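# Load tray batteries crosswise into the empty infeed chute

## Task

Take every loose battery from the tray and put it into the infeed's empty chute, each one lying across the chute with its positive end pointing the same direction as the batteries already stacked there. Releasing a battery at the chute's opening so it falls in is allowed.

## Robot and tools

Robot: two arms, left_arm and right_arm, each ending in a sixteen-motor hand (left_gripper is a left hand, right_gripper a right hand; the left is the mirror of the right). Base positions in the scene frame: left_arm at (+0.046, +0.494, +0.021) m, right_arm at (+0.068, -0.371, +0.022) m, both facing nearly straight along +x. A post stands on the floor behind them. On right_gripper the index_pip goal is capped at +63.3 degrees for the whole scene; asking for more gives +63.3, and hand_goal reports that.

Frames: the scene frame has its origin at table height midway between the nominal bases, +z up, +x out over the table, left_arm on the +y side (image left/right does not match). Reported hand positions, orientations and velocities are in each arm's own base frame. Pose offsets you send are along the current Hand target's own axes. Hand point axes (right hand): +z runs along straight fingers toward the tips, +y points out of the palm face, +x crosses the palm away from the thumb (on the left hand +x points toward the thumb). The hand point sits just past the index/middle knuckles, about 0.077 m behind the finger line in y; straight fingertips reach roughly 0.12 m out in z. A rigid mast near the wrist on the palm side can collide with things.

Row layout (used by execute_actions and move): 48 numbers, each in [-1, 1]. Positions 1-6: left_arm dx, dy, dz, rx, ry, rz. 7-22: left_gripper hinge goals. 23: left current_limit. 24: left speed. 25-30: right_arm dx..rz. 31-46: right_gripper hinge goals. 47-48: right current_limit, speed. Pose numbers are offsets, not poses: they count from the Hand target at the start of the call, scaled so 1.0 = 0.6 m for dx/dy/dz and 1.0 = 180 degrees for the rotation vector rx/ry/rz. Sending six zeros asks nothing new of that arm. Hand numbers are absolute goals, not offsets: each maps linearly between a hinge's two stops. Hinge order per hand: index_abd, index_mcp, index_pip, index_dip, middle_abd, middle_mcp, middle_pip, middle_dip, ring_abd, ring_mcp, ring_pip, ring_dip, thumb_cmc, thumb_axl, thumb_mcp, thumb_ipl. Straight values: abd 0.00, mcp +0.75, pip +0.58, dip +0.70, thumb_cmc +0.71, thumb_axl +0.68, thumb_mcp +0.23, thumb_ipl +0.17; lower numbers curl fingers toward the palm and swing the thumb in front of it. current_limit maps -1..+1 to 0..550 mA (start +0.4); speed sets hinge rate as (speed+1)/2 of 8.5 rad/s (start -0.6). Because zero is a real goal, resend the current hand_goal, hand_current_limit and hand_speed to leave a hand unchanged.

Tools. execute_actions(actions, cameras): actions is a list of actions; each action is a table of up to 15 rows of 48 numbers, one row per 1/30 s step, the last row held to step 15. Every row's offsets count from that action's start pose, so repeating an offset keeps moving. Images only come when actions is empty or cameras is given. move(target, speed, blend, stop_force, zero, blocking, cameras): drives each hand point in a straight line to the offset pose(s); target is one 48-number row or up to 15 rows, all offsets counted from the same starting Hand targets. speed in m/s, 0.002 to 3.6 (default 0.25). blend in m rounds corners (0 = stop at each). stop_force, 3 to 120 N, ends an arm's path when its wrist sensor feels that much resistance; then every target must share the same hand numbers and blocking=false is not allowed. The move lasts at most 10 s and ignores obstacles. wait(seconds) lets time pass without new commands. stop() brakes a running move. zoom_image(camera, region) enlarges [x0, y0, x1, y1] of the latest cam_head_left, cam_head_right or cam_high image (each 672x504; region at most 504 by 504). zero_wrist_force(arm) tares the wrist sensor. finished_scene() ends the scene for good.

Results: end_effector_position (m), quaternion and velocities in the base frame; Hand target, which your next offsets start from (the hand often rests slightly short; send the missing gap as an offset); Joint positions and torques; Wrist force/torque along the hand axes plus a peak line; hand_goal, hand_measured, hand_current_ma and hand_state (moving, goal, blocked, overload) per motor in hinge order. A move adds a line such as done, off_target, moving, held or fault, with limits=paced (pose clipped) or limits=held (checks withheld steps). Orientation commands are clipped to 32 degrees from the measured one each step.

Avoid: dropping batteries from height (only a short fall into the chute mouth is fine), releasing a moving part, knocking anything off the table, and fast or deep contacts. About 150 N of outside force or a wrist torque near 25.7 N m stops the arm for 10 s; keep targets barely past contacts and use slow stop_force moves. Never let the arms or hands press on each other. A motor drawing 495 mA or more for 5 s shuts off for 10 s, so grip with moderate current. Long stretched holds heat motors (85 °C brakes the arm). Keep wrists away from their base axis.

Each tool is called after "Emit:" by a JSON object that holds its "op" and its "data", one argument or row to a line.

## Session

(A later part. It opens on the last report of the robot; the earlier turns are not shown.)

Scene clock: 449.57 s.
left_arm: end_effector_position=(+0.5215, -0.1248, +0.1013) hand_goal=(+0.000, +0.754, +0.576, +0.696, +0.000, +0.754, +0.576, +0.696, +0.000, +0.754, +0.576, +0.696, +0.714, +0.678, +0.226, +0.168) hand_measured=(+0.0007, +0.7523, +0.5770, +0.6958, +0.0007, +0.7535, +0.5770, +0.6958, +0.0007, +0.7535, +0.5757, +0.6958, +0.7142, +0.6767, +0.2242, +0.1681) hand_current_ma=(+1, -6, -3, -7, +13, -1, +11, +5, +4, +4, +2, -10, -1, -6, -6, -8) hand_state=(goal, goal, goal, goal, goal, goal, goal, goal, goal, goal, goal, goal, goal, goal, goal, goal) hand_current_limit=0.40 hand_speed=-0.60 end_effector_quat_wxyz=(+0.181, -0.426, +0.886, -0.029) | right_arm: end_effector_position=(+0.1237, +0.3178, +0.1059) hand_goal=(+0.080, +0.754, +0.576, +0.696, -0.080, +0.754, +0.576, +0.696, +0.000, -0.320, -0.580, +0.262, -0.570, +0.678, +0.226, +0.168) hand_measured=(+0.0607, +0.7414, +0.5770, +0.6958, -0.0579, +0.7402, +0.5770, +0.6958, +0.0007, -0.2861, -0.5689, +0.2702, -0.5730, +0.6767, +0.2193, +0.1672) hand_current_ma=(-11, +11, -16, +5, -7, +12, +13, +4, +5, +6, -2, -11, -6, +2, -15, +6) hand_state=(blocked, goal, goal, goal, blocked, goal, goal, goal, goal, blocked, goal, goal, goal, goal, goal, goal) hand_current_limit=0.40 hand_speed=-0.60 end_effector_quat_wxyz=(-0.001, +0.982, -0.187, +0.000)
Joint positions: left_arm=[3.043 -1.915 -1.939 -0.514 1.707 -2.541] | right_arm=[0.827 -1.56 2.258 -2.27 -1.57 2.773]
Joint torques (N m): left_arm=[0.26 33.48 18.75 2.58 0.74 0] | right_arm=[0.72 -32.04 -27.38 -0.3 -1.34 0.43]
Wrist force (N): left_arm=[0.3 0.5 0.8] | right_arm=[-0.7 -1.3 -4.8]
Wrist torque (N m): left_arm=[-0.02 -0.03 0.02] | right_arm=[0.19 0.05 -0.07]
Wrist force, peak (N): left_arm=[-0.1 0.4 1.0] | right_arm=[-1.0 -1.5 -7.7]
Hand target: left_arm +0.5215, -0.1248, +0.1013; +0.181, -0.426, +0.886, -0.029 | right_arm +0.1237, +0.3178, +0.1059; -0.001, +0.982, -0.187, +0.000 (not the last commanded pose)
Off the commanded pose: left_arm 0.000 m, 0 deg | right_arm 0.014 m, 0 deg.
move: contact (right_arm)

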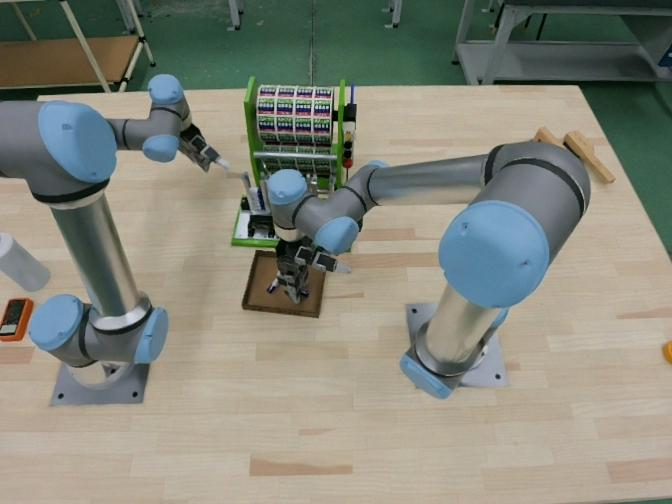

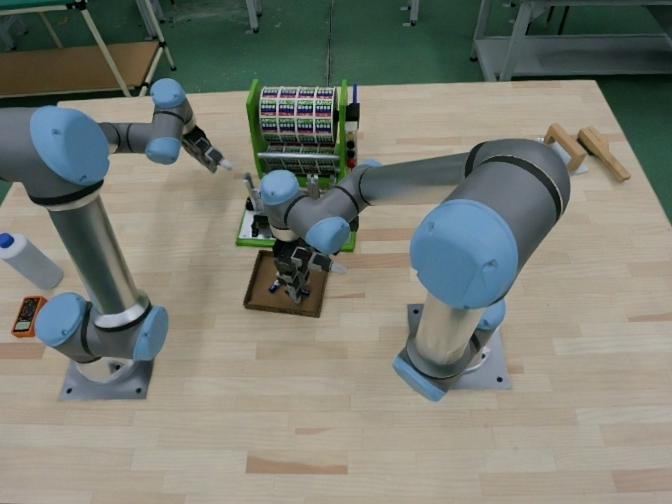

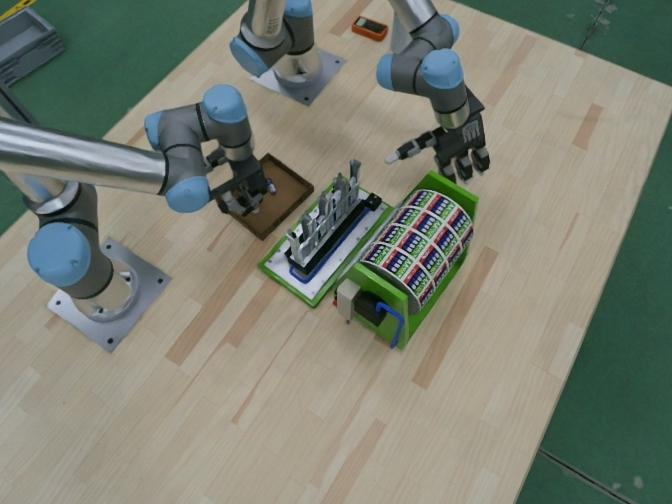

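Emit:
{"op": "move", "data": {
  "target": [0,0,0,0,0,0, 0,0.754,0.576,0.696,0,0.754,0.576,0.696,0,0.754,0.576,0.696,0.714,0.678,0.226,0.168,0.4,-0.6, 0,0,-0.0025,0,0,0, 0.08,0.754,0.576,0.696,-0.08,0.754,0.576,0.696,0,-0.32,-0.58,0.262,-0.571,0.678,0.226,0.168,0.4,-0.8],
  "speed": 0.02
}}

Emit:
{"op": "move", "data": {
  "target": [0,0,0,0,0,0, 0,0.754,0.576,0.696,0,0.754,0.576,0.696,0,0.754,0.576,0.696,0.714,0.678,0.226,0.168,0.4,-0.6, 0,0,0,0,0,0, -0.12,0.754,0.576,0.696,0.12,0.754,0.576,0.696,0,-0.32,-0.58,0.262,-0.571,0.678,0.226,0.168,0.4,-0.9],
  "speed": 0.02,
  "cameras": ["all"]
}}

Emit:
{"op": "zoom_image", "data": {
  "camera": "cam_head_left",
  "region": [240, 240, 340, 320]
}}

Emit:
{"op": "zoom_image", "data": {
  "camera": "cam_head_right",
  "region": [240, 240, 340, 320]
}}

Emit:
{"op": "zoom_image", "data": {
  "camera": "cam_high",
  "region": [210, 150, 310, 240]
}}

Scene clock: 468.73 s.
left_arm: end_effector_position=(+0.5215, -0.1248, +0.1013) hand_goal=(+0.000, +0.754, +0.576, +0.696, +0.000, +0.754, +0.576, +0.696, +0.000, +0.754, +0.576, +0.696, +0.714, +0.678, +0.226, +0.168) hand_measured=(-0.0008, +0.7523, +0.5757, +0.6958, +0.0007, +0.7523, +0.5782, +0.6958, -0.0008, +0.7535, +0.5770, +0.6945, +0.7129, +0.6777, +0.2242, +0.1681) hand_current_ma=(+8, +2, +3, +2, +6, -8, +3, -5, -1, +8, -3, +0, +1, -11, -7, -11) hand_state=(goal, goal, goal, goal, goal, goal, goal, goal, goal, goal, goal, goal, goal, goal, goal, goal) hand_current_limit=0.40 hand_speed=-0.60 end_effector_quat_wxyz=(+0.181, -0.426, +0.886, -0.029) | right_arm: end_effector_position=(+0.1237, +0.3178, +0.1074) hand_goal=(+0.080, +0.754, +0.576, +0.696, -0.080, +0.754, +0.576, +0.696, +0.000, -0.320, -0.580, +0.262, -0.570, +0.678, +0.226, +0.168) hand_measured=(+0.0593, +0.7426, +0.5770, +0.6958, -0.0579, +0.7402, +0.5757, +0.6958, +0.0007, -0.2861, -0.5689, +0.2702, -0.5743, +0.6767, +0.2193, +0.1672) hand_current_ma=(-10, +15, -10, +3, +16, +6, +10, -6, +0, -5, -1, -7, -8, -4, +0, +5) hand_state=(blocked, goal, goal, goal, blocked, goal, goal, goal, goal, blocked, goal, goal, goal, goal, goal, goal) hand_current_limit=0.40 hand_speed=-0.80 end_effector_quat_wxyz=(-0.001, +0.982, -0.187, +0.000)
Joint positions: left_arm=[3.043 -1.915 -1.939 -0.514 1.707 -2.541] | right_arm=[0.827 -1.563 2.256 -2.265 -1.57 2.773]
Joint torques (N m): left_arm=[0.07 34.1 17.93 2.52 0.84 0.09] | right_arm=[-0.79 -31.82 -28.09 -0.4 -1.18 0.27]
Wrist force (N): left_arm=[0.3 0.1 0.7] | right_arm=[-0.4 -1.7 -0.7]
Wrist torque (N m): left_arm=[-0.06 -0.03 0.02] | right_arm=[-0.13 0.01 -0.05]
Wrist force, peak (N): left_arm=[0.3 0.6 0.9] | right_arm=[-0.9 -1.1 -5.1]
Hand target: left_arm +0.5215, -0.1248, +0.1013; +0.181, -0.426, +0.886, -0.029 | right_arm +0.1237, +0.3178, +0.1074; -0.001, +0.982, -0.187, +0.000
Off the commanded pose: left_arm 0.000 m, 0 deg | right_arm 0.000 m, 0 deg.
move: done

Scene clock: 469.40 s.
left_arm: end_effector_position=(+0.5215, -0.1248, +0.1013) hand_goal=(+0.000, +0.754, +0.576, +0.696, +0.000, +0.754, +0.576, +0.696, +0.000, +0.754, +0.576, +0.696, +0.714, +0.678, +0.226, +0.168) hand_measured=(-0.0008, +0.7523, +0.5770, +0.6958, +0.0007, +0.7511, +0.5770, +0.6971, +0.0007, +0.7523, +0.5770, +0.6958, +0.7142, +0.6767, +0.2242, +0.1681) hand_current_ma=(-2, -6, +8, -6, +10, +4, -3, -4, +3, +5, -11, +0, -1, +0, -5, -9) hand_state=(goal, goal, goal, goal, goal, goal, goal, goal, goal, goal, goal, goal, goal, goal, goal, goal) hand_current_limit=0.40 hand_speed=-0.60 end_effector_quat_wxyz=(+0.181, -0.426, +0.886, -0.029) | right_arm: end_effector_position=(+0.1237, +0.3178, +0.1074) hand_goal=(-0.120, +0.754, +0.576, +0.696, +0.120, +0.754, +0.576, +0.696, +0.000, -0.320, -0.580, +0.262, -0.570, +0.678, +0.226, +0.168) hand_measured=(-0.0638, +0.7426, +0.5770, +0.6958, +0.0622, +0.7402, +0.5770, +0.6958, -0.0008, -0.2861, -0.5689, +0.2715, -0.5743, +0.6777, +0.2193, +0.1672) hand_current_ma=(+0, +16, +3, +2, -14, +10, +18, +8, +4, +11, -5, -8, -14, -5, -3, +9) hand_state=(blocked, goal, goal, goal, blocked, goal, goal, goal, goal, blocked, goal, goal, goal, goal, goal, goal) hand_current_limit=0.40 hand_speed=-0.90 end_effector_quat_wxyz=(-0.001, +0.982, -0.187, +0.000)
Joint positions: left_arm=[3.043 -1.915 -1.939 -0.514 1.707 -2.541] | right_arm=[0.827 -1.563 2.256 -2.265 -1.57 2.773]
Joint torques (N m): left_arm=[0.11 34 19.16 2.63 0.73 0.1] | right_arm=[-1.11 -32.57 -29.53 -0.3 -1.33 -0.06]
Wrist force (N): left_arm=[0.2 0.0 0.8] | right_arm=[-0.3 -1.8 -0.6]
Wrist torque (N m): left_arm=[-0.08 -0.01 0.02] | right_arm=[-0.16 -0.01 -0.05]
Wrist force, peak (N): left_arm=[0.5 0.3 1.0] | right_arm=[-0.4 -1.9 -0.8]
Hand target: left_arm +0.5215, -0.1248, +0.1013; +0.181, -0.426, +0.886, -0.029 | right_arm +0.1237, +0.3178, +0.1074; -0.001, +0.982, -0.187, +0.000
Off the commanded pose: left_arm 0.000 m, 0 deg | right_arm 0.000 m, 0 deg.
move: done

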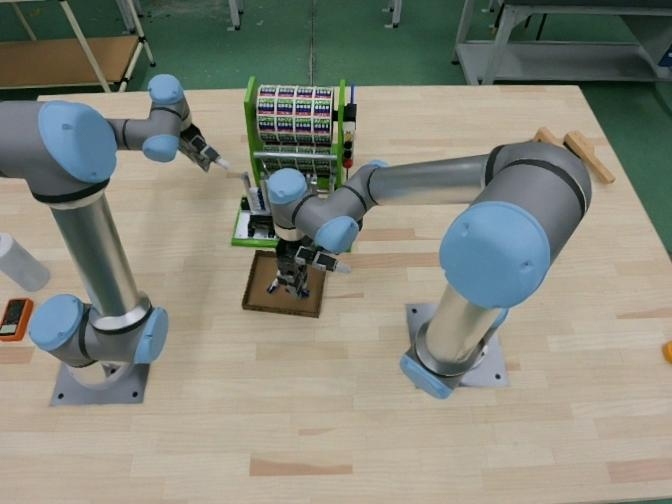

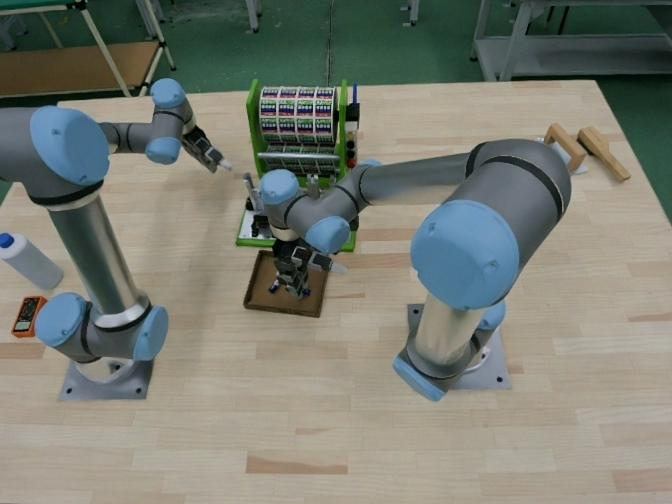

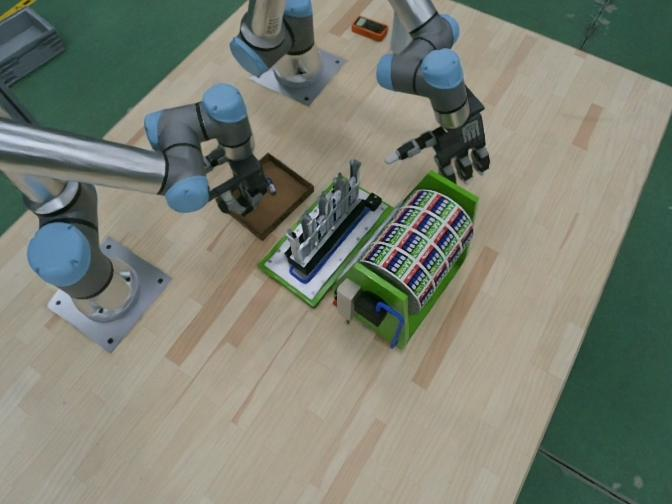

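Scaled by 5.040 from the camera's image (finer frame: 960x720).

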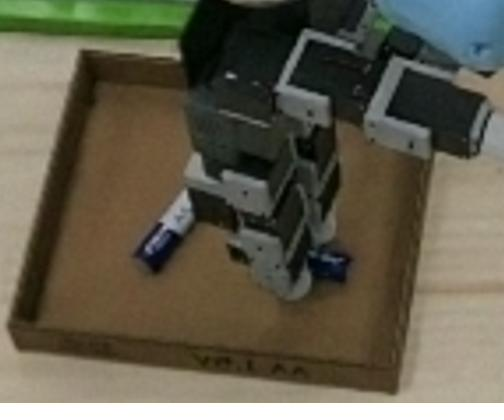

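Scaled by 5.040 from the camera's image (finer frame: 960x720).

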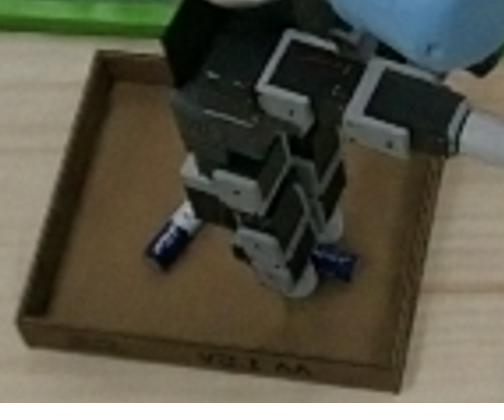

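Scaled by 5.040 from the camera's image (finer frame: 960x720).

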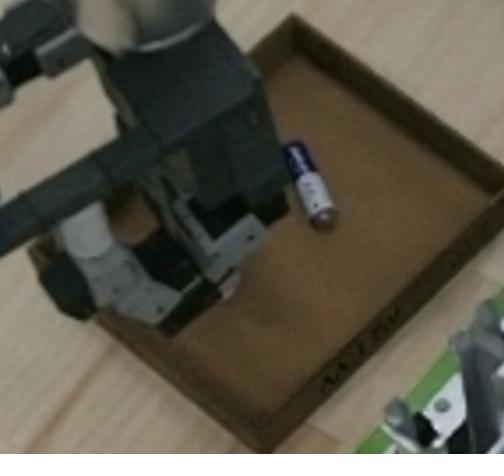

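Emit:
{"op": "wait", "data": {
  "seconds": 0.3
}}

Scene clock: 488.40 s.
left_arm: end_effector_position=(+0.5215, -0.1248, +0.1013) hand_goal=(+0.000, +0.754, +0.576, +0.696, +0.000, +0.754, +0.576, +0.696, +0.000, +0.754, +0.576, +0.696, +0.714, +0.678, +0.226, +0.168) hand_measured=(-0.0008, +0.7535, +0.5757, +0.6958, -0.0008, +0.7523, +0.5782, +0.6958, +0.0007, +0.7535, +0.5770, +0.6958, +0.7142, +0.6756, +0.2242, +0.1681) hand_current_ma=(+3, -4, +11, +4, +2, +5, +3, +0, +3, +2, -2, +3, +7, +3, -5, -7) hand_state=(goal, goal, goal, goal, goal, goal, goal, goal, goal, goal, goal, goal, goal, goal, goal, goal) hand_current_limit=0.40 hand_speed=-0.60 end_effector_quat_wxyz=(+0.181, -0.426, +0.886, -0.029) | right_arm: end_effector_position=(+0.1237, +0.3178, +0.1074) hand_goal=(-0.120, +0.754, +0.576, +0.696, +0.120, +0.754, +0.576, +0.696, +0.000, -0.320, -0.580, +0.262, -0.570, +0.678, +0.226, +0.168) hand_measured=(-0.0623, +0.7426, +0.5770, +0.6958, +0.0622, +0.7402, +0.5770, +0.6958, -0.0008, -0.2861, -0.5689, +0.2702, -0.5743, +0.6777, +0.2193, +0.1672) hand_current_ma=(+6, +4, -8, +1, +0, +4, -3, +5, +7, +1, -10, -6, -2, -3, -14, +5) hand_state=(blocked, goal, goal, goal, blocked, goal, goal, goal, goal, blocked, goal, goal, goal, goal, goal, goal) hand_current_limit=0.40 hand_speed=-0.90 end_effector_quat_wxyz=(-0.001, +0.982, -0.187, +0.000)
Joint positions: left_arm=[3.043 -1.915 -1.939 -0.514 1.707 -2.541] | right_arm=[0.827 -1.563 2.256 -2.265 -1.57 2.773]
Joint torques (N m): left_arm=[0.04 33.57 18.88 2.55 0.98 0.04] | right_arm=[-4.61 -31.54 -29.39 -0.7 -1.12 -1.12]
Wrist force (N): left_arm=[0.1 0.6 0.6] | right_arm=[-0.2 -1.7 -0.9]
Wrist torque (N m): left_arm=[0.01 -0.01 0.01] | right_arm=[-0.11 0.00 -0.03]
Wrist force, peak (N): left_arm=[0.1 0.6 1.0] | right_arm=[-0.5 -1.9 -1.0]
Hand target: left_arm +0.5215, -0.1248, +0.1013; +0.181, -0.426, +0.886, -0.029 | right_arm +0.1237, +0.3178, +0.1074; -0.001, +0.982, -0.187, +0.000
Off the commanded pose: left_arm 0.000 m, 0 deg | right_arm 0.000 m, 0 deg.
wait: 0.30 s; at rest from the start

Emit:
{"op": "move", "data": {
  "target": [0,0,0,0,0,0, 0,0.754,0.576,0.696,0,0.754,0.576,0.696,0,0.754,0.576,0.696,0.714,0.678,0.226,0.168,0.4,-0.6, 0,0,0,0,0,0, -0.25,0.754,0.576,0.696,0.25,0.754,0.576,0.696,0,-0.32,-0.58,0.262,-0.571,0.678,0.226,0.168,0.4,-0.9],
  "speed": 0.02
}}

Emit:
{"op": "wait", "data": {
  "seconds": 0.3
}}

Scene clock: 497.10 s.
left_arm: end_effector_position=(+0.5215, -0.1248, +0.1013) hand_goal=(+0.000, +0.754, +0.576, +0.696, +0.000, +0.754, +0.576, +0.696, +0.000, +0.754, +0.576, +0.696, +0.714, +0.678, +0.226, +0.168) hand_measured=(-0.0008, +0.7523, +0.5770, +0.6958, -0.0008, +0.7523, +0.5757, +0.6958, +0.0007, +0.7523, +0.5757, +0.6945, +0.7129, +0.6767, +0.2242, +0.1681) hand_current_ma=(+6, -9, +2, +4, +20, -11, +4, -10, +3, +2, -4, +4, -13, +8, +2, -3) hand_state=(goal, goal, goal, goal, goal, goal, goal, goal, goal, goal, goal, goal, goal, goal, goal, goal) hand_current_limit=0.40 hand_speed=-0.60 end_effector_quat_wxyz=(+0.181, -0.426, +0.886, -0.029) | right_arm: end_effector_position=(+0.1237, +0.3178, +0.1074) hand_goal=(-0.250, +0.754, +0.576, +0.696, +0.250, +0.754, +0.576, +0.696, +0.000, -0.320, -0.580, +0.262, -0.570, +0.678, +0.226, +0.168) hand_measured=(-0.0653, +0.7426, +0.5808, +0.6996, +0.0622, +0.7402, +0.5770, +0.6971, -0.0008, -0.2861, -0.5689, +0.2715, -0.5730, +0.6777, +0.2193, +0.1672) hand_current_ma=(+42, +9, -13, +4, -44, +11, +1, -11, +1, +0, -4, -5, -9, +2, -8, +2) hand_state=(blocked, goal, goal, goal, blocked, goal, goal, goal, goal, blocked, goal, goal, goal, goal, goal, goal) hand_current_limit=0.40 hand_speed=-0.90 end_effector_quat_wxyz=(-0.001, +0.982, -0.187, +0.000)
Joint positions: left_arm=[3.043 -1.915 -1.939 -0.514 1.707 -2.541] | right_arm=[0.827 -1.563 2.256 -2.265 -1.57 2.773]
Joint torques (N m): left_arm=[-0.24 33.48 17.63 2.52 0.97 -0.01] | right_arm=[-9.19 -30.93 -28.09 -1.29 -1.04 -2.07]
Wrist force (N): left_arm=[0.5 0.1 0.5] | right_arm=[-0.4 -1.4 -0.5]
Wrist torque (N m): left_arm=[-0.03 -0.05 0.04] | right_arm=[-0.10 0.02 -0.04]
Wrist force, peak (N): left_arm=[0.4 0.4 1.1] | right_arm=[-0.3 -1.9 -0.8]
Hand target: left_arm +0.5215, -0.1248, +0.1013; +0.181, -0.426, +0.886, -0.029 | right_arm +0.1237, +0.3178, +0.1074; -0.001, +0.982, -0.187, +0.000
Off the commanded pose: left_arm 0.000 m, 0 deg | right_arm 0.000 m, 0 deg.
move: done

Scene clock: 497.40 s.
left_arm: end_effector_position=(+0.5215, -0.1248, +0.1013) hand_goal=(+0.000, +0.754, +0.576, +0.696, +0.000, +0.754, +0.576, +0.696, +0.000, +0.754, +0.576, +0.696, +0.714, +0.678, +0.226, +0.168) hand_measured=(-0.0008, +0.7535, +0.5757, +0.6958, +0.0007, +0.7523, +0.5782, +0.6958, +0.0007, +0.7535, +0.5770, +0.6958, +0.7142, +0.6777, +0.2242, +0.1681) hand_current_ma=(+0, -8, +7, +7, +14, +5, -5, -5, +9, -3, -17, +3, -10, -6, -12, -1) hand_state=(goal, goal, goal, goal, goal, goal, goal, goal, goal, goal, goal, goal, goal, goal, goal, goal) hand_current_limit=0.40 hand_speed=-0.60 end_effector_quat_wxyz=(+0.181, -0.426, +0.886, -0.029) | right_arm: end_effector_position=(+0.1237, +0.3178, +0.1074) hand_goal=(-0.250, +0.754, +0.576, +0.696, +0.250, +0.754, +0.576, +0.696, +0.000, -0.320, -0.580, +0.262, -0.570, +0.678, +0.226, +0.168) hand_measured=(-0.0638, +0.7426, +0.5808, +0.6996, +0.0622, +0.7402, +0.5770, +0.6958, +0.0007, -0.2861, -0.5689, +0.2715, -0.5730, +0.6767, +0.2193, +0.1681) hand_current_ma=(+22, +17, -15, +3, -43, +11, +1, +0, -2, +5, -11, +0, -8, +0, -11, +3) hand_state=(blocked, goal, goal, goal, blocked, goal, goal, goal, goal, blocked, goal, goal, goal, goal, goal, goal) hand_current_limit=0.40 hand_speed=-0.90 end_effector_quat_wxyz=(-0.001, +0.982, -0.187, +0.000)
Joint positions: left_arm=[3.043 -1.915 -1.939 -0.514 1.707 -2.541] | right_arm=[0.827 -1.563 2.256 -2.265 -1.57 2.773]
Joint torques (N m): left_arm=[0.1 33.63 17.81 2.58 1.12 0.15] | right_arm=[-9.22 -30.84 -29.34 -1.27 -1.05 -2.17]
Wrist force (N): left_arm=[0.1 0.2 0.6] | right_arm=[-0.7 -1.9 -0.6]
Wrist torque (N m): left_arm=[-0.03 -0.01 0.02] | right_arm=[-0.15 0.05 -0.09]
Wrist force, peak (N): left_arm=[0.3 0.6 0.9] | right_arm=[-0.7 -1.9 -0.6]
Hand target: left_arm +0.5215, -0.1248, +0.1013; +0.181, -0.426, +0.886, -0.029 | right_arm +0.1237, +0.3178, +0.1074; -0.001, +0.982, -0.187, +0.000
Off the commanded pose: left_arm 0.000 m, 0 deg | right_arm 0.000 m, 0 deg.
wait: 0.30 s; at rest by 0.17 s

Emit:
{"op": "move", "data": {
  "target": [0,0,0,0,0,0, 0,0.754,0.576,0.696,0,0.754,0.576,0.696,0,0.754,0.576,0.696,0.714,0.678,0.226,0.168,0.4,-0.6, 0,0,0,0,0,0, -0.5,0.754,0.576,0.696,0.5,0.754,0.576,0.696,0,-0.32,-0.58,0.262,-0.571,0.678,0.226,0.168,0.4,-0.9],
  "speed": 0.02
}}

Emit:
{"op": "move", "data": {
  "target": [0,0,0,0,0,0, 0,0.754,0.576,0.696,0,0.754,0.576,0.696,0,0.754,0.576,0.696,0.714,0.678,0.226,0.168,0.4,-0.6, 0,0,-0.1,0,0,0, -0.5,0.754,0.576,0.696,0.5,0.754,0.576,0.696,0,-0.32,-0.58,0.262,-0.571,0.678,0.226,0.168,0.4,-0.9],
  "speed": 0.05,
  "cameras": ["all"]
}}

Emit:
{"op": "zoom_image", "data": {
  "camera": "cam_head_left",
  "region": [240, 220, 340, 300]
}}

Emit:
{"op": "zoom_image", "data": {
  "camera": "cam_head_right",
  "region": [240, 220, 340, 300]
}}

Emit:
{"op": "zoom_image", "data": {
  "camera": "cam_high",
  "region": [190, 130, 290, 220]
}}

Scene clock: 515.80 s.
left_arm: end_effector_position=(+0.5215, -0.1248, +0.1013) hand_goal=(+0.000, +0.754, +0.576, +0.696, +0.000, +0.754, +0.576, +0.696, +0.000, +0.754, +0.576, +0.696, +0.714, +0.678, +0.226, +0.168) hand_measured=(-0.0008, +0.7511, +0.5770, +0.6958, -0.0008, +0.7523, +0.5770, +0.6958, -0.0008, +0.7535, +0.5770, +0.6958, +0.7129, +0.6777, +0.2242, +0.1681) hand_current_ma=(+10, +5, +8, +9, +8, +3, -10, -2, +1, +1, -10, +3, +0, -6, +1, -9) hand_state=(goal, goal, goal, goal, goal, goal, goal, goal, goal, goal, goal, goal, goal, goal, goal, goal) hand_current_limit=0.40 hand_speed=-0.60 end_effector_quat_wxyz=(+0.181, -0.426, +0.886, -0.029) | right_arm: end_effector_position=(+0.1237, +0.3178, +0.1074) hand_goal=(-0.500, +0.754, +0.576, +0.696, +0.500, +0.754, +0.576, +0.696, +0.000, -0.320, -0.580, +0.262, -0.570, +0.678, +0.226, +0.168) hand_measured=(-0.0682, +0.7426, +0.5821, +0.7034, +0.0622, +0.7402, +0.5770, +0.6958, -0.0008, -0.2849, -0.5689, +0.2715, -0.5743, +0.6777, +0.2193, +0.1681) hand_current_ma=(+127, +9, +0, +9, -134, +4, +9, +0, +9, -7, +1, -18, -12, -1, -8, +14) hand_state=(moving, goal, goal, goal, moving, goal, goal, goal, goal, blocked, goal, goal, goal, goal, goal, goal) hand_current_limit=0.40 hand_speed=-0.90 end_effector_quat_wxyz=(-0.001, +0.982, -0.187, +0.000)
Joint positions: left_arm=[3.043 -1.915 -1.939 -0.514 1.707 -2.541] | right_arm=[0.827 -1.563 2.256 -2.265 -1.57 2.773]
Joint torques (N m): left_arm=[-0.4 33.69 17.81 2.37 1.08 0.3] | right_arm=[-9.2 -30.11 -28.03 -1.6 -0.96 -2.35]
Wrist force (N): left_arm=[0.1 0.2 1.1] | right_arm=[-0.4 -1.7 -0.3]
Wrist torque (N m): left_arm=[-0.07 0.00 0.02] | right_arm=[-0.16 0.01 -0.05]
Wrist force, peak (N): left_arm=[0.3 0.4 1.2] | right_arm=[-0.7 -1.9 -0.9]
Hand target: left_arm +0.5215, -0.1248, +0.1013; +0.181, -0.426, +0.886, -0.029 | right_arm +0.1237, +0.3178, +0.1074; -0.001, +0.982, -0.187, +0.000
Off the commanded pose: left_arm 0.000 m, 0 deg | right_arm 0.000 m, 0 deg.
move: done

Scene clock: 517.53 s.
left_arm: end_effector_position=(+0.5215, -0.1248, +0.1013) hand_goal=(+0.000, +0.754, +0.576, +0.696, +0.000, +0.754, +0.576, +0.696, +0.000, +0.754, +0.576, +0.696, +0.714, +0.678, +0.226, +0.168) hand_measured=(+0.0007, +0.7535, +0.5770, +0.6958, +0.0007, +0.7523, +0.5770, +0.6958, -0.0008, +0.7535, +0.5770, +0.6958, +0.7129, +0.6767, +0.2242, +0.1662) hand_current_ma=(+0, -7, +6, -6, +7, -8, -5, -3, +3, +3, +3, -6, -17, -2, -6, -9) hand_state=(goal, goal, goal, goal, goal, goal, goal, goal, goal, goal, goal, goal, goal, goal, goal, goal) hand_current_limit=0.40 hand_speed=-0.60 end_effector_quat_wxyz=(+0.181, -0.426, +0.886, -0.029) | right_arm: end_effector_position=(+0.1237, +0.3176, +0.1673) hand_goal=(-0.500, +0.754, +0.576, +0.696, +0.500, +0.754, +0.576, +0.696, +0.000, -0.320, -0.580, +0.262, -0.570, +0.678, +0.226, +0.168) hand_measured=(-0.0696, +0.7450, +0.5821, +0.7034, +0.0607, +0.7402, +0.5770, +0.6958, +0.0007, -0.2861, -0.5689, +0.2715, -0.5743, +0.6767, +0.2193, +0.1681) hand_current_ma=(+159, +2, -7, +0, -173, +7, +13, -14, +12, +2, -7, -11, -5, +2, +4, +9) hand_state=(blocked, goal, goal, goal, blocked, goal, goal, goal, goal, blocked, goal, goal, goal, goal, goal, goal) hand_current_limit=0.40 hand_speed=-0.90 end_effector_quat_wxyz=(-0.001, +0.982, -0.187, +0.000)
Joint positions: left_arm=[3.043 -1.915 -1.939 -0.514 1.707 -2.541] | right_arm=[0.827 -1.662 2.165 -2.075 -1.57 2.773]
Joint torques (N m): left_arm=[0.54 33.21 18.25 2.56 1.18 0.09] | right_arm=[-9.22 -29.37 -31.39 -0.34 -0.94 -2.53]
Wrist force (N): left_arm=[0.0 0.3 0.7] | right_arm=[-0.3 -1.3 -1.1]
Wrist torque (N m): left_arm=[-0.04 0.01 0.00] | right_arm=[-0.04 0.02 -0.02]
Wrist force, peak (N): left_arm=[0.1 0.4 1.1] | right_arm=[-0.5 -1.9 -0.6]
Hand target: left_arm +0.5215, -0.1248, +0.1013; +0.181, -0.426, +0.886, -0.029 | right_arm +0.1237, +0.3176, +0.1674; -0.001, +0.982, -0.187, +0.000
Off the commanded pose: left_arm 0.000 m, 0 deg | right_arm 0.000 m, 0 deg.
move: done

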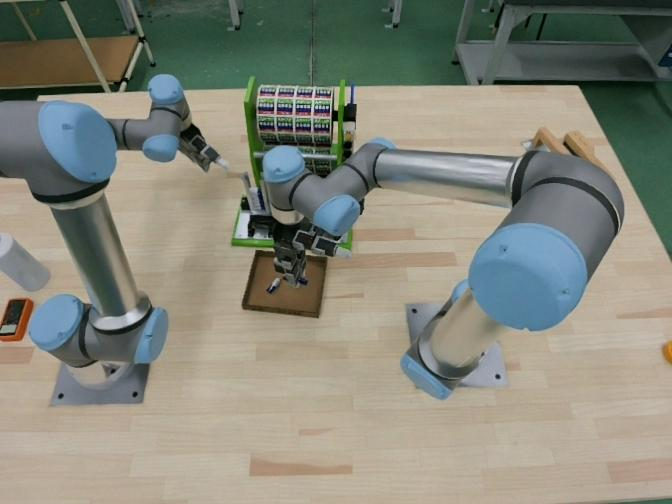

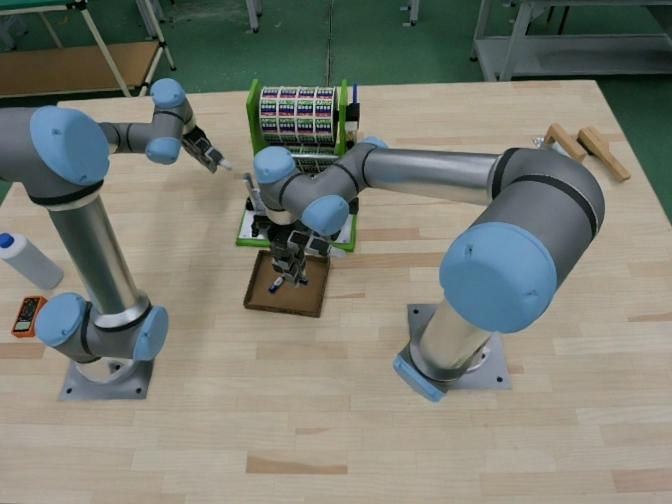

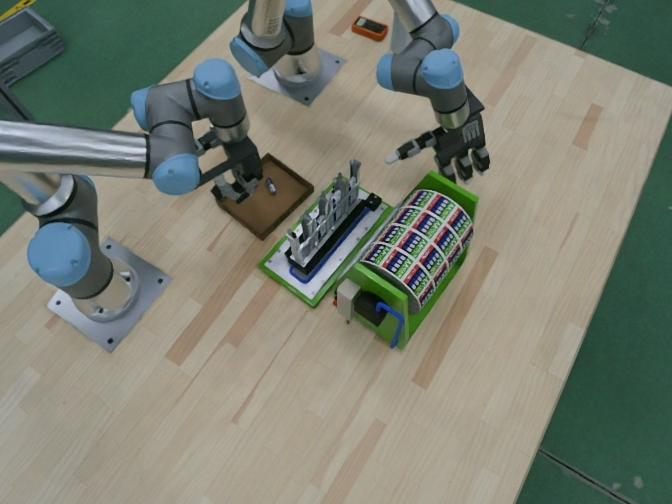

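Scaled by 5.040 from the camera's image (finer frame: 960x720).

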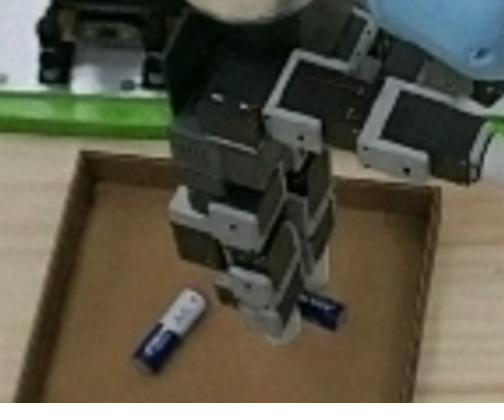

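Scaled by 5.040 from the camera's image (finer frame: 960x720).

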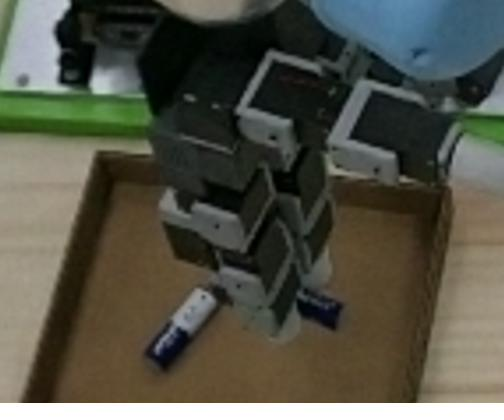

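Scaled by 5.040 from the camera's image (finer frame: 960x720).

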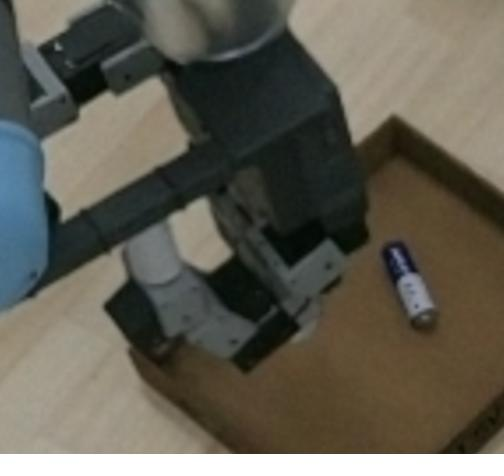

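Emit:
{"op": "move", "data": {
  "target": [
    [0,0,0,0,0,0, 0,0.754,0.576,0.696,0,0.754,0.576,0.696,0,0.754,0.576,0.696,0.714,0.678,0.226,0.168,0.4,-0.6, 0,0,-0.15,0,0,0, -0.5,0.754,0.576,0.696,0.5,0.754,0.576,0.696,0,-0.32,-0.58,0.262,-0.571,0.678,0.226,0.168,0.4,-0.9],
    [0,0,0,0,0,0, 0,0.754,0.576,0.696,0,0.754,0.576,0.696,0,0.754,0.576,0.696,0.714,0.678,0.226,0.168,0.4,-0.6, 0.456,0.119,-0.272,0,0,-0.12, -0.5,0.754,0.576,0.696,0.5,0.754,0.576,0.696,0,-0.32,-0.58,0.262,-0.571,0.678,0.226,0.168,0.4,-0.9]
  ],
  "speed": 0.15,
  "blend": 0.03,
  "cameras": ["all"]
}}

Emit:
{"op": "zoom_image", "data": {
  "camera": "cam_head_left",
  "region": [220, 150, 370, 260]
}}

Emit:
{"op": "zoom_image", "data": {
  "camera": "cam_head_right",
  "region": [220, 150, 370, 260]
}}

Emit:
{"op": "zoom_image", "data": {
  "camera": "cam_high",
  "region": [250, 150, 400, 310]
}}

Scene clock: 539.20 s.
left_arm: end_effector_position=(+0.5215, -0.1248, +0.1013) hand_goal=(+0.000, +0.754, +0.576, +0.696, +0.000, +0.754, +0.576, +0.696, +0.000, +0.754, +0.576, +0.696, +0.714, +0.678, +0.226, +0.168) hand_measured=(+0.0007, +0.7535, +0.5757, +0.6971, -0.0008, +0.7535, +0.5757, +0.6958, +0.0007, +0.7511, +0.5770, +0.6958, +0.7142, +0.6777, +0.2242, +0.1681) hand_current_ma=(+3, -8, +6, +6, +6, +6, -4, -6, +7, -4, -6, -4, +0, -2, +0, -8) hand_state=(goal, goal, goal, goal, goal, goal, goal, goal, goal, goal, goal, goal, goal, goal, goal, goal) hand_current_limit=0.40 hand_speed=-0.60 end_effector_quat_wxyz=(+0.181, -0.426, +0.886, -0.029) | right_arm: end_effector_position=(+0.3519, +0.1506, +0.3304) hand_goal=(-0.500, +0.754, +0.576, +0.696, +0.500, +0.754, +0.576, +0.696, +0.000, -0.320, -0.580, +0.262, -0.570, +0.678, +0.226, +0.168) hand_measured=(-0.0682, +0.7450, +0.5808, +0.7047, +0.0622, +0.7402, +0.5757, +0.6971, +0.0007, -0.2861, -0.5702, +0.2715, -0.5755, +0.6767, +0.2193, +0.1672) hand_current_ma=(+149, +9, -11, +6, -147, +20, +14, +1, +14, -3, +3, -8, -6, -4, -12, +14) hand_state=(blocked, goal, goal, goal, blocked, goal, goal, goal, goal, blocked, goal, goal, goal, goal, goal, goal) hand_current_limit=0.40 hand_speed=-0.90 end_effector_quat_wxyz=(-0.001, +1.000, +0.001, +0.000)
Joint positions: left_arm=[3.043 -1.915 -1.939 -0.514 1.707 -2.541] | right_arm=[0.255 -1.736 1.791 -1.627 -1.569 1.824]
Joint torques (N m): left_arm=[-0.05 34.22 18.27 2.53 1.32 0.1] | right_arm=[-10.56 -3.01 -34.13 -0.38 1.48 -2.67]
Wrist force (N): left_arm=[-0.3 0.1 0.7] | right_arm=[-0.5 -1.3 -0.6]
Wrist torque (N m): left_arm=[-0.05 0.05 -0.02] | right_arm=[-0.06 0.02 -0.05]
Wrist force, peak (N): left_arm=[0.8 -0.1 0.9] | right_arm=[-0.8 -2.3 -0.7]
Hand target: left_arm +0.5215, -0.1248, +0.1013; +0.181, -0.426, +0.886, -0.029 | right_arm +0.3520, +0.1506, +0.3304; -0.001, +1.000, +0.001, +0.000
Off the commanded pose: left_arm 0.000 m, 0 deg | right_arm 0.000 m, 0 deg.
move: done

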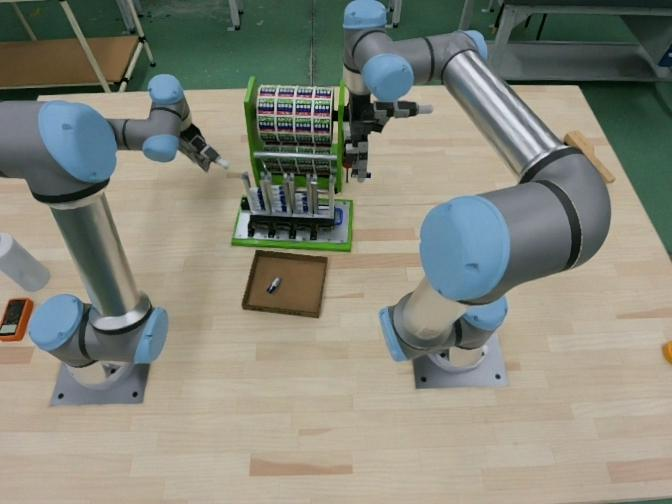

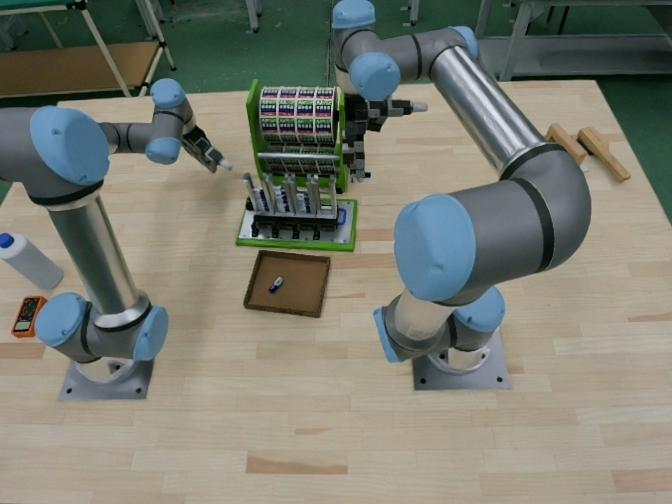

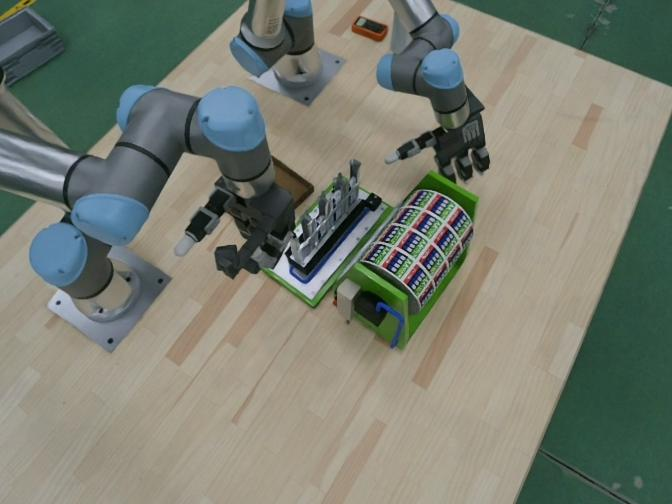

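Scaled by 3.360 from the camera's image (finer frame: 960x720).

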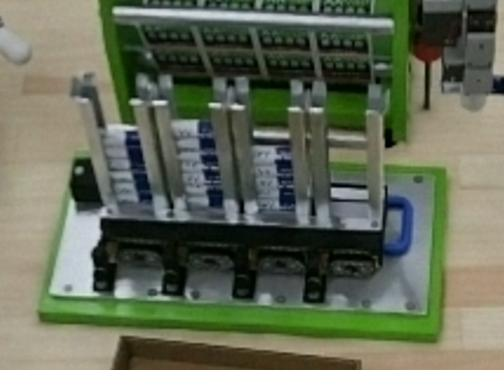

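Scaled by 3.360 from the camera's image (finer frame: 960x720).

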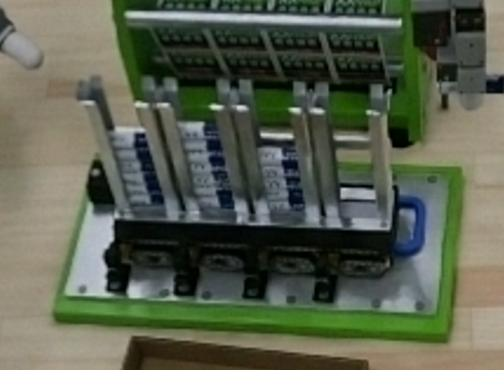

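Scaled by 3.150 from the camera's image (finer frame: 960x720).

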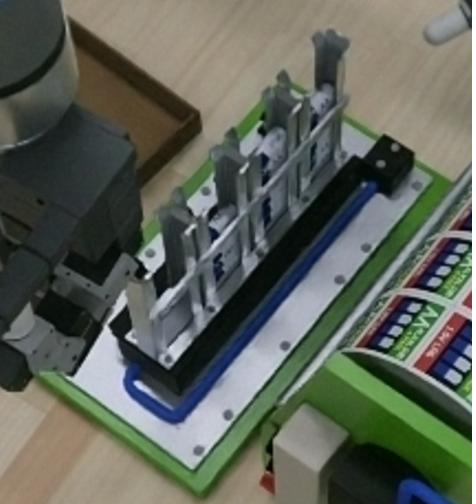

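Emit:
{"op": "zoom_image", "data": {
  "camera": "cam_head_left",
  "region": [290, 165, 345, 235]
}}

Emit:
{"op": "zoom_image", "data": {
  "camera": "cam_head_right",
  "region": [290, 165, 345, 235]
}}

Emit:
{"op": "zoom_image", "data": {
  "camera": "cam_high",
  "region": [280, 200, 350, 280]
}}

Emit:
{"op": "zoom_image", "data": {
  "camera": "cam_high",
  "region": [320, 150, 390, 230]
}}

Scaled by 7.200 from the camera's image (finer frame: 960x720).

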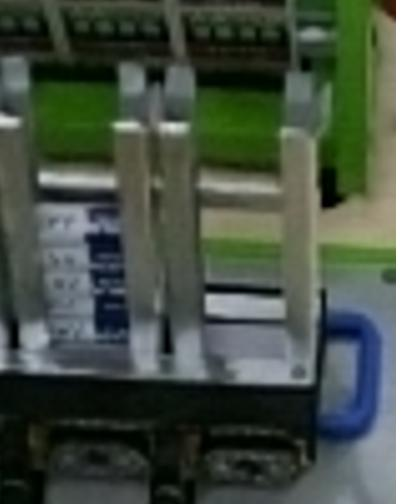

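Scaled by 7.200 from the camera's image (finer frame: 960x720).

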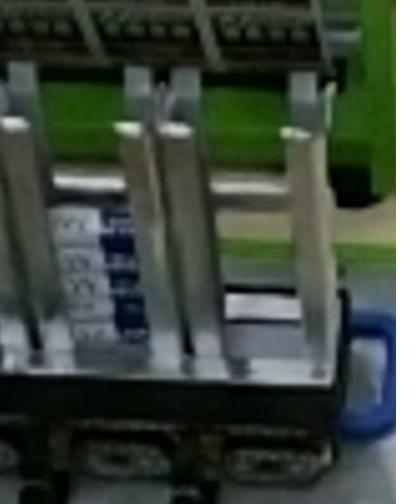

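Scaled by 6.300 from the camera's image (finer frame: 960x720).

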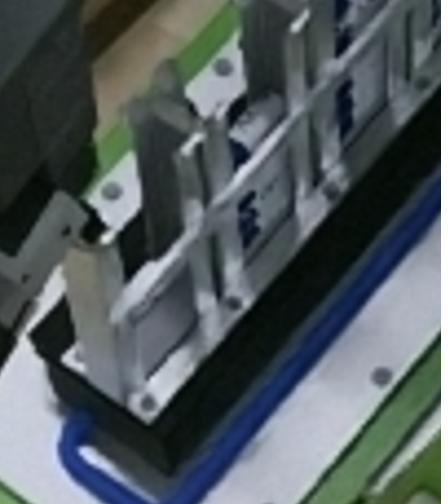

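Scaled by 6.300 from the camera's image (finer frame: 960x720).

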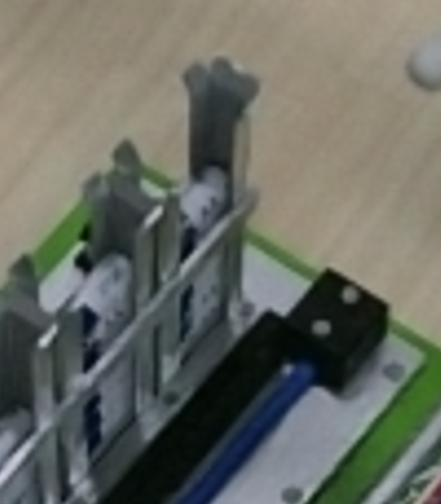

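Emit:
{"op": "move", "data": {
  "target": [0,0,0,0,0,0, 0,0.754,0.576,0.696,0,0.754,0.576,0.696,0,0.754,0.576,0.696,0.714,0.678,0.226,0.168,0.4,-0.6, 0.017,-0.14,0,0,0,0, -0.5,0.754,0.576,0.696,0.5,0.754,0.576,0.696,0,-0.32,-0.58,0.262,-0.571,0.678,0.226,0.168,0.4,-0.9],
  "speed": 0.1,
  "cameras": ["all"]
}}

Emit:
{"op": "zoom_image", "data": {
  "camera": "cam_head_left",
  "region": [270, 120, 370, 240]
}}

Emit:
{"op": "zoom_image", "data": {
  "camera": "cam_head_right",
  "region": [270, 120, 370, 240]
}}

Emit:
{"op": "zoom_image", "data": {
  "camera": "cam_high",
  "region": [230, 130, 370, 310]
}}

Scene clock: 605.20 s.
left_arm: end_effector_position=(+0.5215, -0.1248, +0.1013) hand_goal=(+0.000, +0.754, +0.576, +0.696, +0.000, +0.754, +0.576, +0.696, +0.000, +0.754, +0.576, +0.696, +0.714, +0.678, +0.226, +0.168) hand_measured=(+0.0007, +0.7523, +0.5770, +0.6945, -0.0008, +0.7535, +0.5770, +0.6958, -0.0008, +0.7523, +0.5757, +0.6958, +0.7142, +0.6767, +0.2242, +0.1681) hand_current_ma=(-3, +1, +16, -9, +4, -10, +1, -1, +12, +14, -8, +4, -13, +0, -8, -3) hand_state=(goal, goal, goal, goal, goal, goal, goal, goal, goal, goal, goal, goal, goal, goal, goal, goal) hand_current_limit=0.40 hand_speed=-0.60 end_effector_quat_wxyz=(+0.181, -0.426, +0.886, -0.029) | right_arm: end_effector_position=(+0.3620, +0.2344, +0.3306) hand_goal=(-0.500, +0.754, +0.576, +0.696, +0.500, +0.754, +0.576, +0.696, +0.000, -0.320, -0.580, +0.262, -0.570, +0.678, +0.226, +0.168) hand_measured=(-0.0682, +0.7462, +0.5808, +0.7034, +0.0607, +0.7402, +0.5770, +0.6958, +0.0007, -0.2861, -0.5689, +0.2702, -0.5755, +0.6777, +0.2193, +0.1681) hand_current_ma=(+155, +11, -4, -2, -166, +8, +9, +4, +2, -4, -17, -11, -4, -1, -10, +22) hand_state=(blocked, goal, goal, goal, blocked, goal, goal, goal, goal, blocked, goal, goal, goal, goal, goal, goal) hand_current_limit=0.40 hand_speed=-0.90 end_effector_quat_wxyz=(-0.001, +1.000, +0.001, +0.000)
Joint positions: left_arm=[3.043 -1.915 -1.939 -0.514 1.707 -2.541] | right_arm=[0.423 -1.593 1.662 -1.641 -1.569 1.992]
Joint torques (N m): left_arm=[-0.43 33.84 17.9 2.44 1.51 0.28] | right_arm=[9.34 -11.99 -35.19 -0.18 -2.03 2.02]
Wrist force (N): left_arm=[0.4 0.6 1.1] | right_arm=[-0.8 -1.5 -0.6]
Wrist torque (N m): left_arm=[-0.02 -0.04 0.03] | right_arm=[-0.10 0.08 -0.20]
Wrist force, peak (N): left_arm=[0.4 0.6 1.1] | right_arm=[-0.5 -2.7 -0.5]
Hand target: left_arm +0.5215, -0.1248, +0.1013; +0.181, -0.426, +0.886, -0.029 | right_arm +0.3621, +0.2346, +0.3306; -0.001, +1.000, +0.001, +0.000
Off the commanded pose: left_arm 0.000 m, 0 deg | right_arm 0.000 m, 0 deg.
move: done

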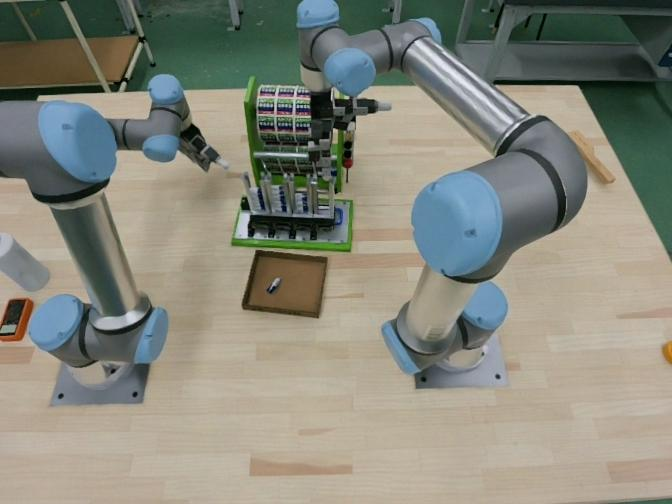

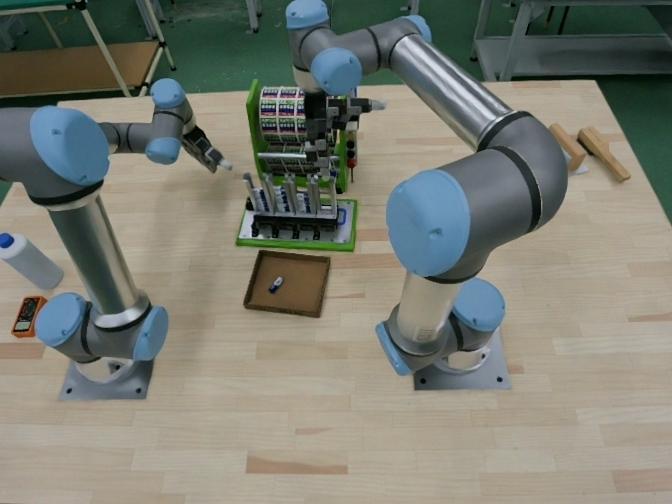

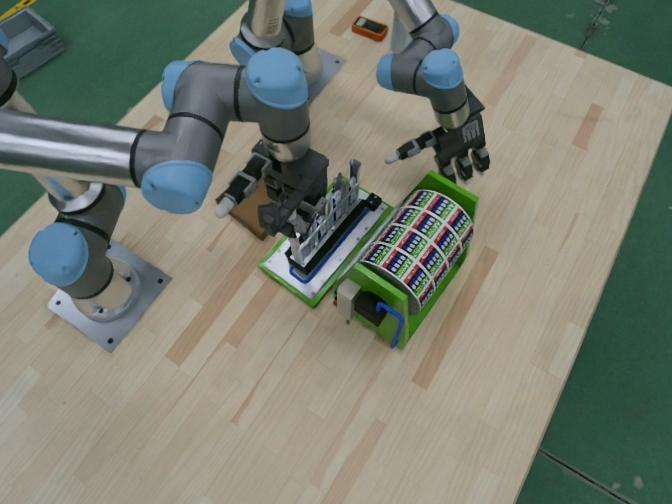

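Scaled by 4.200 from the camera's image (finer frame: 960x720).

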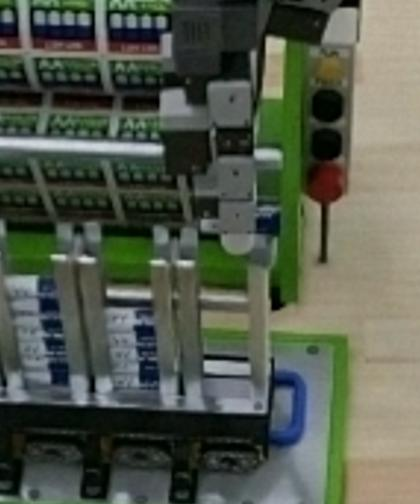

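Scaled by 4.200 from the camera's image (finer frame: 960x720).

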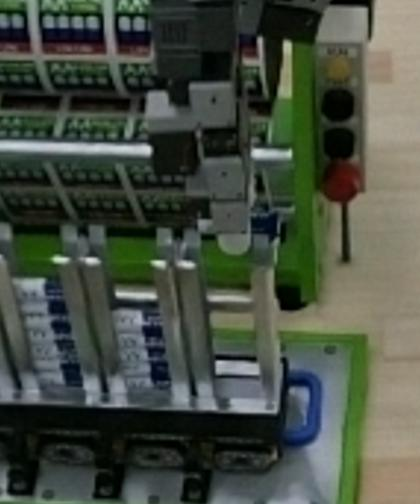

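Scaled by 2.800 from the camera's image (finer frame: 960x720).

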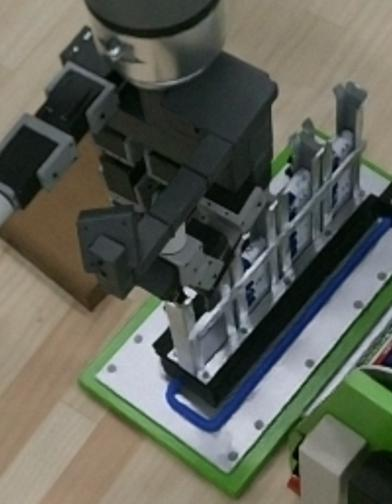

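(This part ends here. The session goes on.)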